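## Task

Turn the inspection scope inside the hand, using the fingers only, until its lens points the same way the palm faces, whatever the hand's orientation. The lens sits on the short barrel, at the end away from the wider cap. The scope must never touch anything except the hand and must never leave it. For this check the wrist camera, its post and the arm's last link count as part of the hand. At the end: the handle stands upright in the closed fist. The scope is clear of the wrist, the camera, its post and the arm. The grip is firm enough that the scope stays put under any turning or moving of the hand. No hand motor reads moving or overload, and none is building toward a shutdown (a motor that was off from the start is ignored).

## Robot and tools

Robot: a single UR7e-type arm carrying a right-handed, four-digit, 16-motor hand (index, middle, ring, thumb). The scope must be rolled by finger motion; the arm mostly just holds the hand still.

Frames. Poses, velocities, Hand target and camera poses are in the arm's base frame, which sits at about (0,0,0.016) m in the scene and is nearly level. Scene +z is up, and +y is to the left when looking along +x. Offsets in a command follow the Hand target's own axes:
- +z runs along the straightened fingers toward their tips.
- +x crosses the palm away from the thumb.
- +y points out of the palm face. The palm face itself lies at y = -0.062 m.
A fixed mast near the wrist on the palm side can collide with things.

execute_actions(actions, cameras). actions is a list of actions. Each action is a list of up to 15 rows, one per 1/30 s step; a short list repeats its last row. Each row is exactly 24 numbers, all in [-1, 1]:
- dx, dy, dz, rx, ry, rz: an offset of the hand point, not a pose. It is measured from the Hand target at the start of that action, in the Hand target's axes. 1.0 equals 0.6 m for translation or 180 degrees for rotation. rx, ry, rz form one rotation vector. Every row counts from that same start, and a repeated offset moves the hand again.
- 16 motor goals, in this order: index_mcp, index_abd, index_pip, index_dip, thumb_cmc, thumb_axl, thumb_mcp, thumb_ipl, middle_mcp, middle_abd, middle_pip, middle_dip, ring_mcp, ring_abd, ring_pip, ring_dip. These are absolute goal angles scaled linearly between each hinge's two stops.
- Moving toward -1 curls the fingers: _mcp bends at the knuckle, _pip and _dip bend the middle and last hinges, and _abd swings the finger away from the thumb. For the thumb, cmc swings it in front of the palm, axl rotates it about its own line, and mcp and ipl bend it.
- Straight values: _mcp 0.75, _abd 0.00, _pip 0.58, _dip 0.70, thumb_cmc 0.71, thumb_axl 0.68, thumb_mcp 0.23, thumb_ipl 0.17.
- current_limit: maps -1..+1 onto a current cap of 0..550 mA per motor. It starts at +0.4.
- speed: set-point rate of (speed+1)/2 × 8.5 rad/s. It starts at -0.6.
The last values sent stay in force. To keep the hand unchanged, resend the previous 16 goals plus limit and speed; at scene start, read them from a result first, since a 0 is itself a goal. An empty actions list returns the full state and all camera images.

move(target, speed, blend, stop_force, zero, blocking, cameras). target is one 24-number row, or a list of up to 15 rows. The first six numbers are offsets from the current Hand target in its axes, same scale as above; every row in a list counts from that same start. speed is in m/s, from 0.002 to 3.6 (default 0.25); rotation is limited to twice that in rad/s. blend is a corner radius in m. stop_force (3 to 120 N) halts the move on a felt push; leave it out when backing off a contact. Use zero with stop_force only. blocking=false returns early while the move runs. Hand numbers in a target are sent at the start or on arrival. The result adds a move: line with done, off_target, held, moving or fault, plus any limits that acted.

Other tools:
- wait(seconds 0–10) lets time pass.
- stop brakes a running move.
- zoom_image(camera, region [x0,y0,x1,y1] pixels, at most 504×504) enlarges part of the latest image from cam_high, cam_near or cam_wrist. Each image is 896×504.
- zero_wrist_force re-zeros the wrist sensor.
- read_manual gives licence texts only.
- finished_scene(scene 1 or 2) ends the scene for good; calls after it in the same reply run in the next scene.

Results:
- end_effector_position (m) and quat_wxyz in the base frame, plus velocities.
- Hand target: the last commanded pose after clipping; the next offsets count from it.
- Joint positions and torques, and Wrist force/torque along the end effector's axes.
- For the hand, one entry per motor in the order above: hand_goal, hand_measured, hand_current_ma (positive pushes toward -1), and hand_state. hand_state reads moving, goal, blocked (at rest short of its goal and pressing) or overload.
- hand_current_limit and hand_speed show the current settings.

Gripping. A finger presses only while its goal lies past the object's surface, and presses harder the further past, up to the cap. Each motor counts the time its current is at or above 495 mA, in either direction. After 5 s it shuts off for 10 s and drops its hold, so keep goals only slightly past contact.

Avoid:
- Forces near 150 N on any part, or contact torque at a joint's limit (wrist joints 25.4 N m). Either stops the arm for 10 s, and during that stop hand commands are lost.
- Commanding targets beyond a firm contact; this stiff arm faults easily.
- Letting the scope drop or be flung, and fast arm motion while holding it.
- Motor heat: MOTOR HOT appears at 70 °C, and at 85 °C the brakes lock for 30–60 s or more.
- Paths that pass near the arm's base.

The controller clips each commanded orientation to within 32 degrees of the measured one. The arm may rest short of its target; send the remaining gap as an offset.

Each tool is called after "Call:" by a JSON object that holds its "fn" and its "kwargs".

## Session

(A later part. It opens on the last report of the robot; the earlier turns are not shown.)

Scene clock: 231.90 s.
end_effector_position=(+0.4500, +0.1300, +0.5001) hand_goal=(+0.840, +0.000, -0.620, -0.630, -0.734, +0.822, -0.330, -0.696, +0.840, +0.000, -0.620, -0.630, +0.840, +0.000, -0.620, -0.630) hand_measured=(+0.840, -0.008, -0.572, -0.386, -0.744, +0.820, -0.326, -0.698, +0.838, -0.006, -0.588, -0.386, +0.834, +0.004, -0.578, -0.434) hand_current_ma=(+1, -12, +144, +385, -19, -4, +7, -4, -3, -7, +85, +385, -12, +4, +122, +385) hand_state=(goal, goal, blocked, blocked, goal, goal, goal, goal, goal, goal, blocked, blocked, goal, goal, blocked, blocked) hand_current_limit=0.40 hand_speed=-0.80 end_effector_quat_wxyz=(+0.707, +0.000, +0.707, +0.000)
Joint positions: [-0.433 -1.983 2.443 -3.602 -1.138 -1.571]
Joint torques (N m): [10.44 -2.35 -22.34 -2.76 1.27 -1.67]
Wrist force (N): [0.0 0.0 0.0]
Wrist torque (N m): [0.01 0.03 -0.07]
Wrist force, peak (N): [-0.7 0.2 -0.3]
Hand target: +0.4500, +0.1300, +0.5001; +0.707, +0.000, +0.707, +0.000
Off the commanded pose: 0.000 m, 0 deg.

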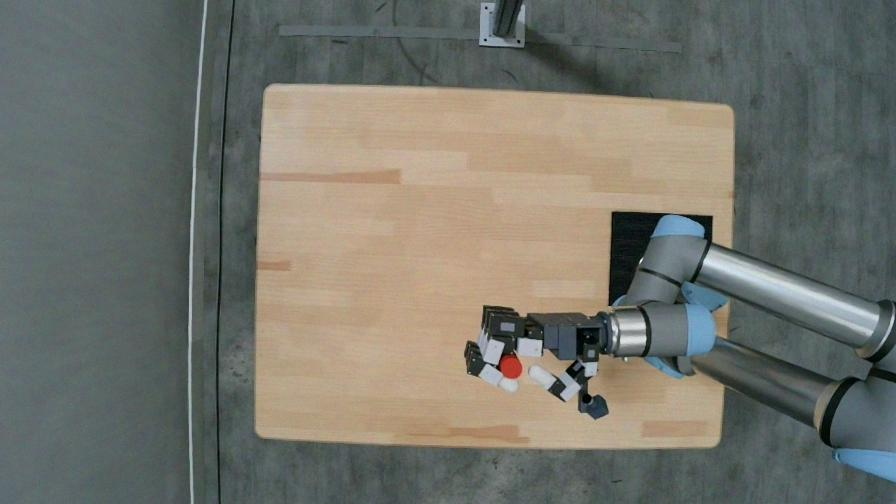

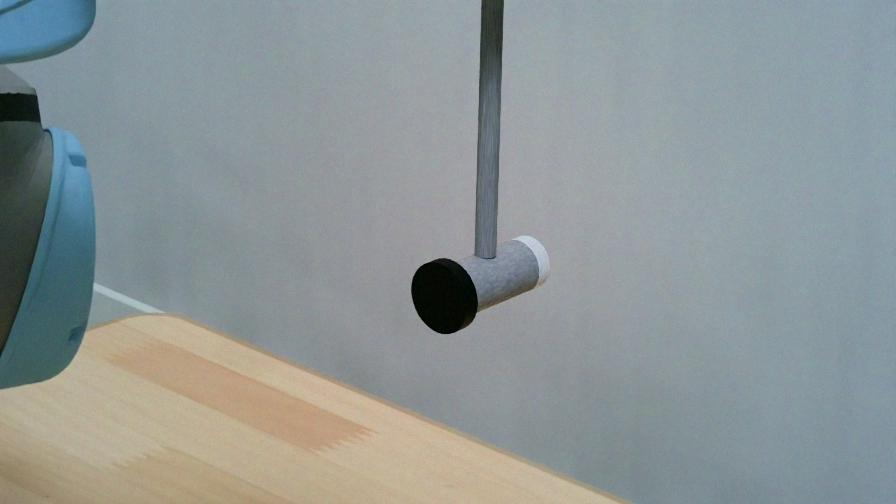

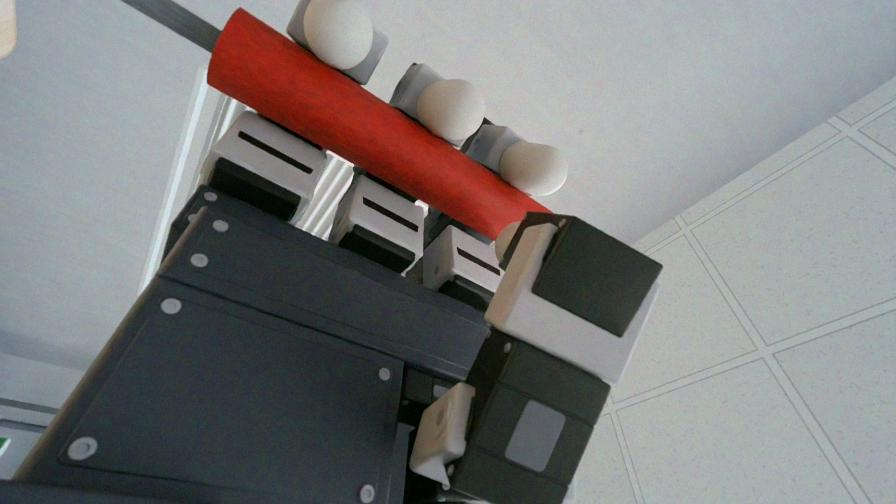

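Call:
{"fn": "execute_actions", "kwargs": {"actions": [[[0,0,0,0,0,0,0.84,0,-0.64,-0.63,-0.734,0.822,-0.33,-0.503,0.84,0,-0.64,-0.63,0.84,0,-0.64,-0.63,0.4,-0.8]],[[0,0,0,0,0,0,0.84,0,-0.64,-0.63,-0.734,0.822,-0.393,-0.503,0.84,0,-0.64,-0.63,0.84,0,-0.64,-0.63,0.4,-0.8]]], "cameras": ["all"]}}

Scene clock: 243.60 s.
end_effector_position=(+0.4500, +0.1300, +0.5001) hand_goal=(+0.840, +0.000, -0.640, -0.630, -0.734, +0.822, -0.392, -0.502, +0.840, +0.000, -0.640, -0.630, +0.840, +0.000, -0.640, -0.630) hand_measured=(+0.840, -0.008, -0.572, -0.386, -0.744, +0.820, -0.388, -0.504, +0.838, -0.006, -0.588, -0.386, +0.834, +0.004, -0.578, -0.434) hand_current_ma=(+1, -12, +223, +385, -19, -4, +8, -4, -3, -7, +157, +385, -12, +4, +199, +385) hand_state=(goal, goal, blocked, blocked, goal, goal, goal, goal, goal, goal, blocked, blocked, goal, goal, blocked, blocked) hand_current_limit=0.40 hand_speed=-0.80 end_effector_quat_wxyz=(+0.707, +0.000, +0.707, +0.000)
Joint positions: [-0.433 -1.983 2.443 -3.602 -1.138 -1.571]
Joint torques (N m): [8.71 -2.15 -25.55 -3.87 1.09 -1.47]
Wrist force (N): [-0.5 0.1 -0.1]
Wrist torque (N m): [0.02 0.09 -0.11]
Wrist force, peak (N): [-0.4 0.7 0.0]
Hand target: +0.4500, +0.1300, +0.5001; +0.707, +0.000, +0.707, +0.000
Off the commanded pose: 0.000 m, 0 deg.

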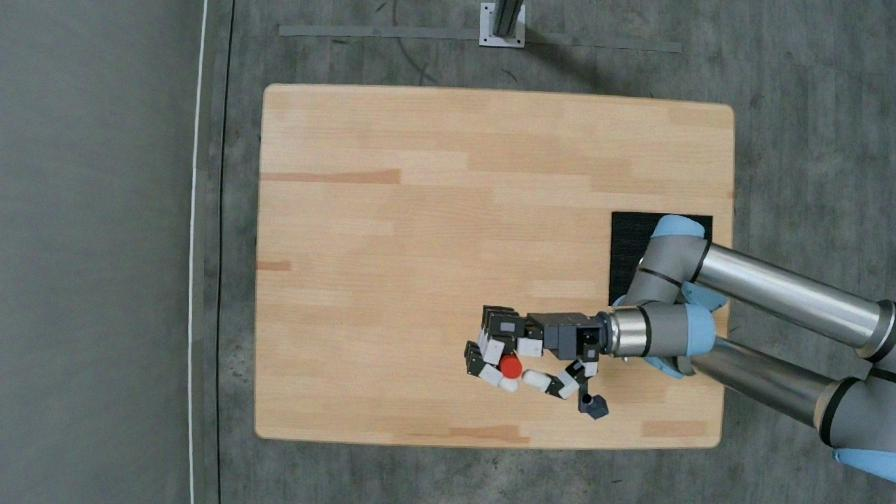

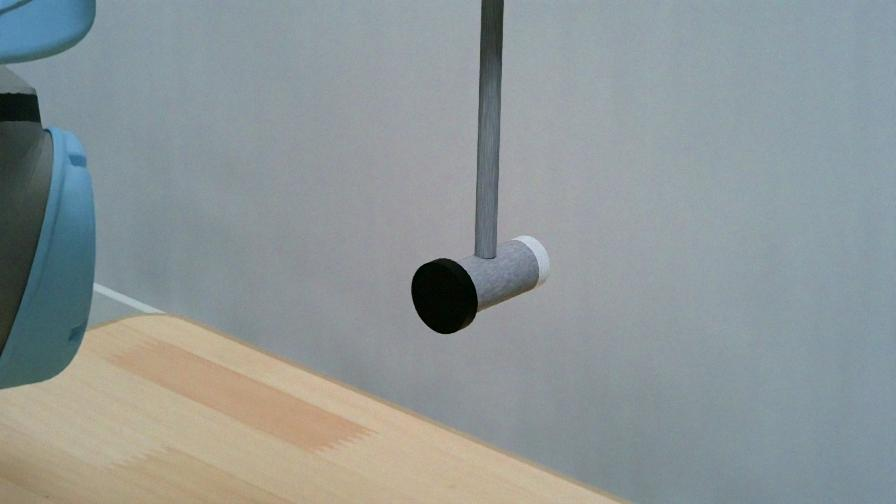

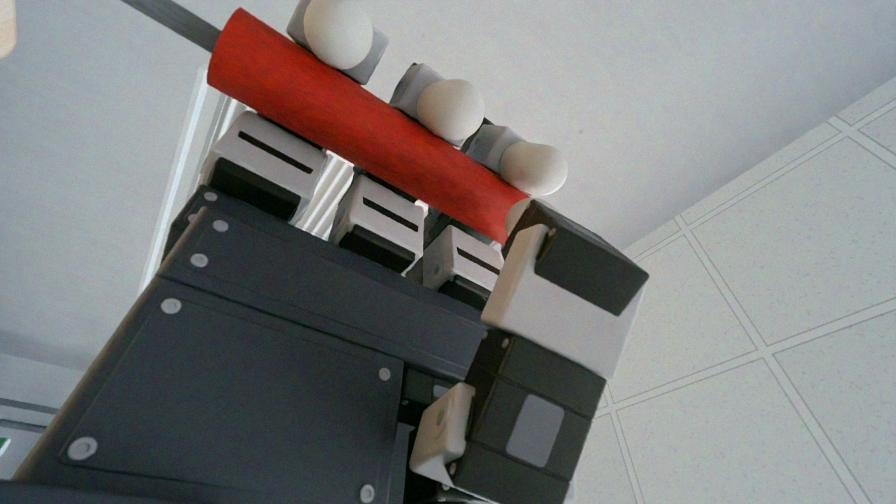

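Call:
{"fn": "execute_actions", "kwargs": {"actions": [[[0,0,0,0,0,0,0.84,0,-0.64,-0.63,-0.734,0.822,-0.46,-0.503,0.84,0,-0.64,-0.63,0.84,0,-0.64,-0.63,0.4,-0.85]],[[0,0,0,0,0,0,0.84,0,-0.66,-0.66,-0.734,0.822,-0.53,-0.503,0.84,0,-0.66,-0.66,0.84,0,-0.66,-0.66,0.55,-0.85]]], "cameras": ["cam_near","cam_wrist"]}}

Scene clock: 248.57 s.
end_effector_position=(+0.4500, +0.1300, +0.5001) hand_goal=(+0.840, +0.000, -0.660, -0.660, -0.734, +0.822, -0.530, -0.502, +0.840, +0.000, -0.660, -0.660, +0.840, +0.000, -0.660, -0.660) hand_measured=(+0.840, -0.008, -0.572, -0.388, -0.744, +0.820, -0.526, -0.504, +0.838, -0.006, -0.588, -0.388, +0.834, +0.004, -0.578, -0.436) hand_current_ma=(+1, -12, +308, +426, -19, -4, +7, -4, -3, -7, +237, +426, -12, +4, +282, +426) hand_state=(goal, goal, blocked, blocked, goal, goal, goal, goal, goal, goal, blocked, blocked, goal, goal, blocked, blocked) hand_current_limit=0.55 hand_speed=-0.85 end_effector_quat_wxyz=(+0.707, +0.000, +0.707, +0.000)
Joint positions: [-0.433 -1.983 2.443 -3.602 -1.138 -1.571]
Joint torques (N m): [8.02 0.56 -26.19 -4.07 1.4 -1.13]
Wrist force (N): [-0.2 0.2 -0.1]
Wrist torque (N m): [0.03 0.06 -0.08]
Wrist force, peak (N): [-0.6 0.2 -0.3]
Hand target: +0.4500, +0.1300, +0.5001; +0.707, +0.000, +0.707, +0.000
Off the commanded pose: 0.000 m, 0 deg.
Images, in order (width x height): cam_near 896x504, cam_wrist 896x504.

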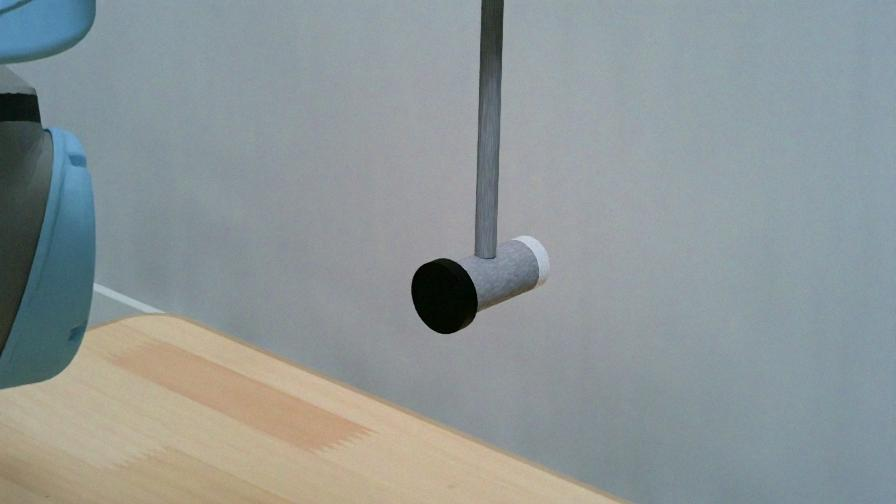

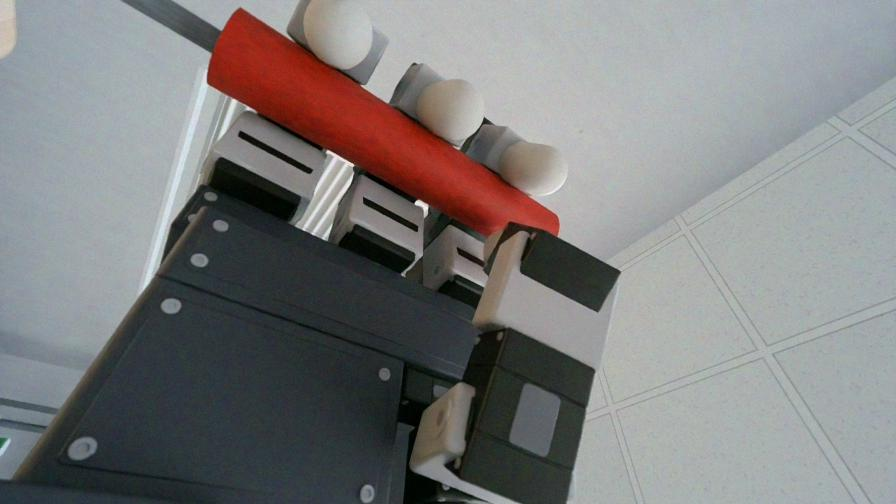

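Call:
{"fn": "execute_actions", "kwargs": {"actions": [[[0,0,0,0,0,0,0.84,0,-0.66,-0.66,-0.734,0.822,-0.55,-0.4,0.84,0,-0.66,-0.66,0.84,0,-0.66,-0.66,0.55,-0.88]],[[0,0,0,0,0,0,0.84,0,-0.66,-0.66,-0.734,0.822,-0.55,-0.32,0.84,0,-0.66,-0.66,0.84,0,-0.66,-0.66,0.55,-0.88]]], "cameras": ["all"]}}

Scene clock: 254.77 s.
end_effector_position=(+0.4500, +0.1300, +0.5001) hand_goal=(+0.840, +0.000, -0.660, -0.660, -0.734, +0.822, -0.550, -0.320, +0.840, +0.000, -0.660, -0.660, +0.840, +0.000, -0.660, -0.660) hand_measured=(+0.846, -0.008, -0.572, -0.388, -0.744, +0.820, -0.554, -0.352, +0.842, -0.006, -0.588, -0.388, +0.836, +0.004, -0.578, -0.438) hand_current_ma=(+9, -12, +308, +426, -19, -4, -11, -126, +2, -7, +237, +426, -5, +4, +282, +426) hand_state=(goal, goal, blocked, blocked, goal, goal, goal, blocked, goal, goal, blocked, blocked, goal, goal, blocked, blocked) hand_current_limit=0.55 hand_speed=-0.88 end_effector_quat_wxyz=(+0.707, +0.000, +0.707, +0.000)
Joint positions: [-0.433 -1.983 2.443 -3.602 -1.138 -1.571]
Joint torques (N m): [6.65 2.31 -26.29 -4.01 1.19 -0.62]
Wrist force (N): [-0.5 0.2 -0.1]
Wrist torque (N m): [0.04 0.09 -0.10]
Wrist force, peak (N): [-0.6 0.5 -0.4]
Hand target: +0.4500, +0.1300, +0.5001; +0.707, +0.000, +0.707, +0.000
Off the commanded pose: 0.000 m, 0 deg.

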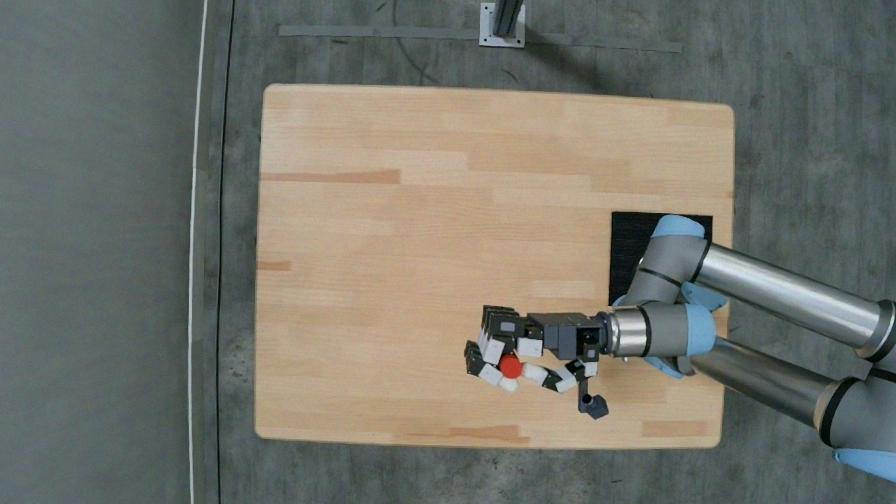

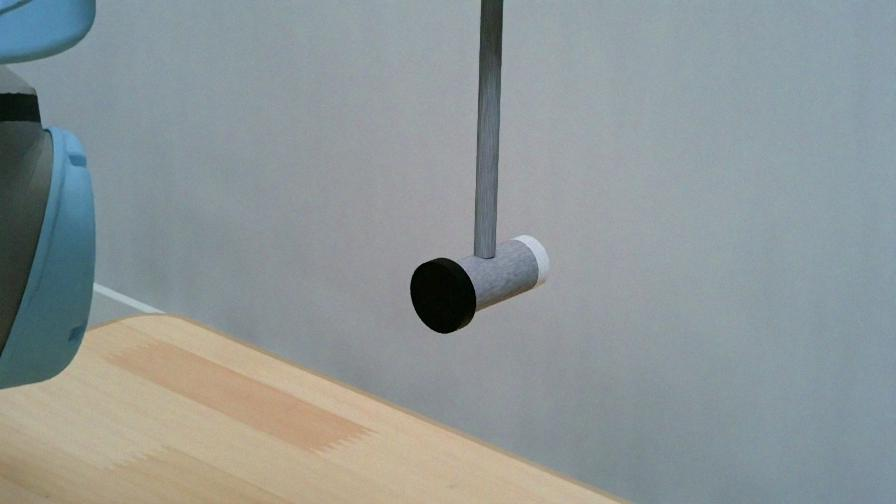

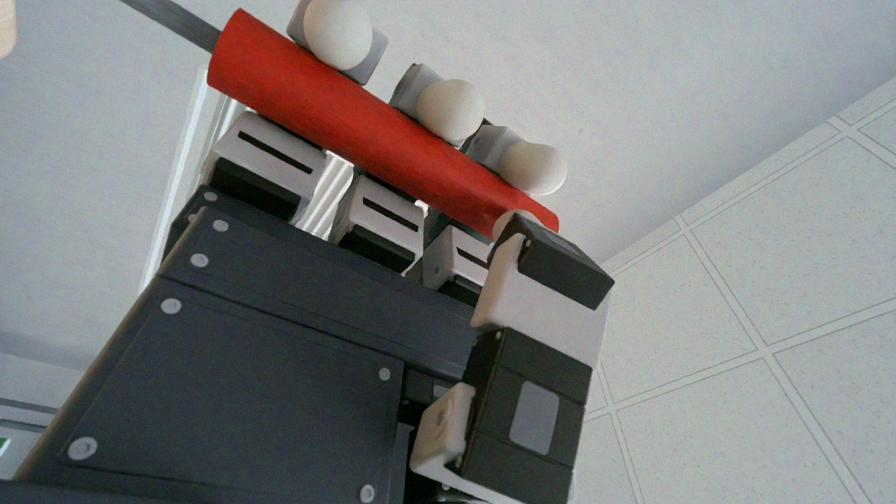

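Call:
{"fn": "execute_actions", "kwargs": {"actions": [[[0,0,0,0,0,0,0.84,0,-0.66,-0.66,-0.734,0.822,-0.57,-0.28,0.84,0,-0.66,-0.66,0.84,0,-0.66,-0.66,0.55,-0.88]]], "cameras": ["cam_near"]}}

Call:
{"fn": "finished_scene", "kwargs": {"scene": 1}}

Scene clock: 260.77 s.
end_effector_position=(+0.4500, +0.1300, +0.5001) hand_goal=(+0.840, +0.000, -0.660, -0.660, -0.734, +0.822, -0.570, -0.280, +0.840, +0.000, -0.660, -0.660, +0.840, +0.000, -0.660, -0.660) hand_measured=(+0.854, -0.008, -0.572, -0.390, -0.744, +0.820, -0.570, -0.330, +0.848, -0.006, -0.588, -0.390, +0.840, +0.004, -0.578, -0.440) hand_current_ma=(+35, -12, +308, +426, -19, -4, -1, -218, +17, -7, +237, +426, +0, +4, +282, +426) hand_state=(goal, goal, blocked, blocked, goal, goal, goal, blocked, goal, goal, blocked, blocked, goal, goal, blocked, blocked) hand_current_limit=0.55 hand_speed=-0.88 end_effector_quat_wxyz=(+0.707, +0.000, +0.707, +0.000)
Joint positions: [-0.433 -1.983 2.443 -3.602 -1.138 -1.571]
Joint torques (N m): [6.8 3.16 -26.11 -3.73 1.26 -0.68]
Wrist force (N): [-0.2 0.3 0.1]
Wrist torque (N m): [0.03 0.06 -0.07]
Wrist force, peak (N): [-0.7 0.5 -0.1]
Hand target: +0.4500, +0.1300, +0.5001; +0.707, +0.000, +0.707, +0.000
Off the commanded pose: 0.000 m, 0 deg.
Images, in order (width x height): cam_near 896x504.

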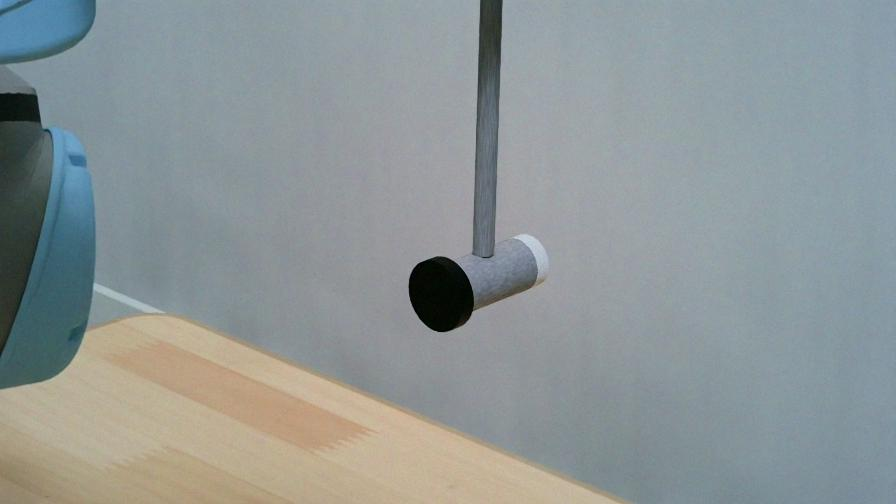

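The scene is finished: the task was done.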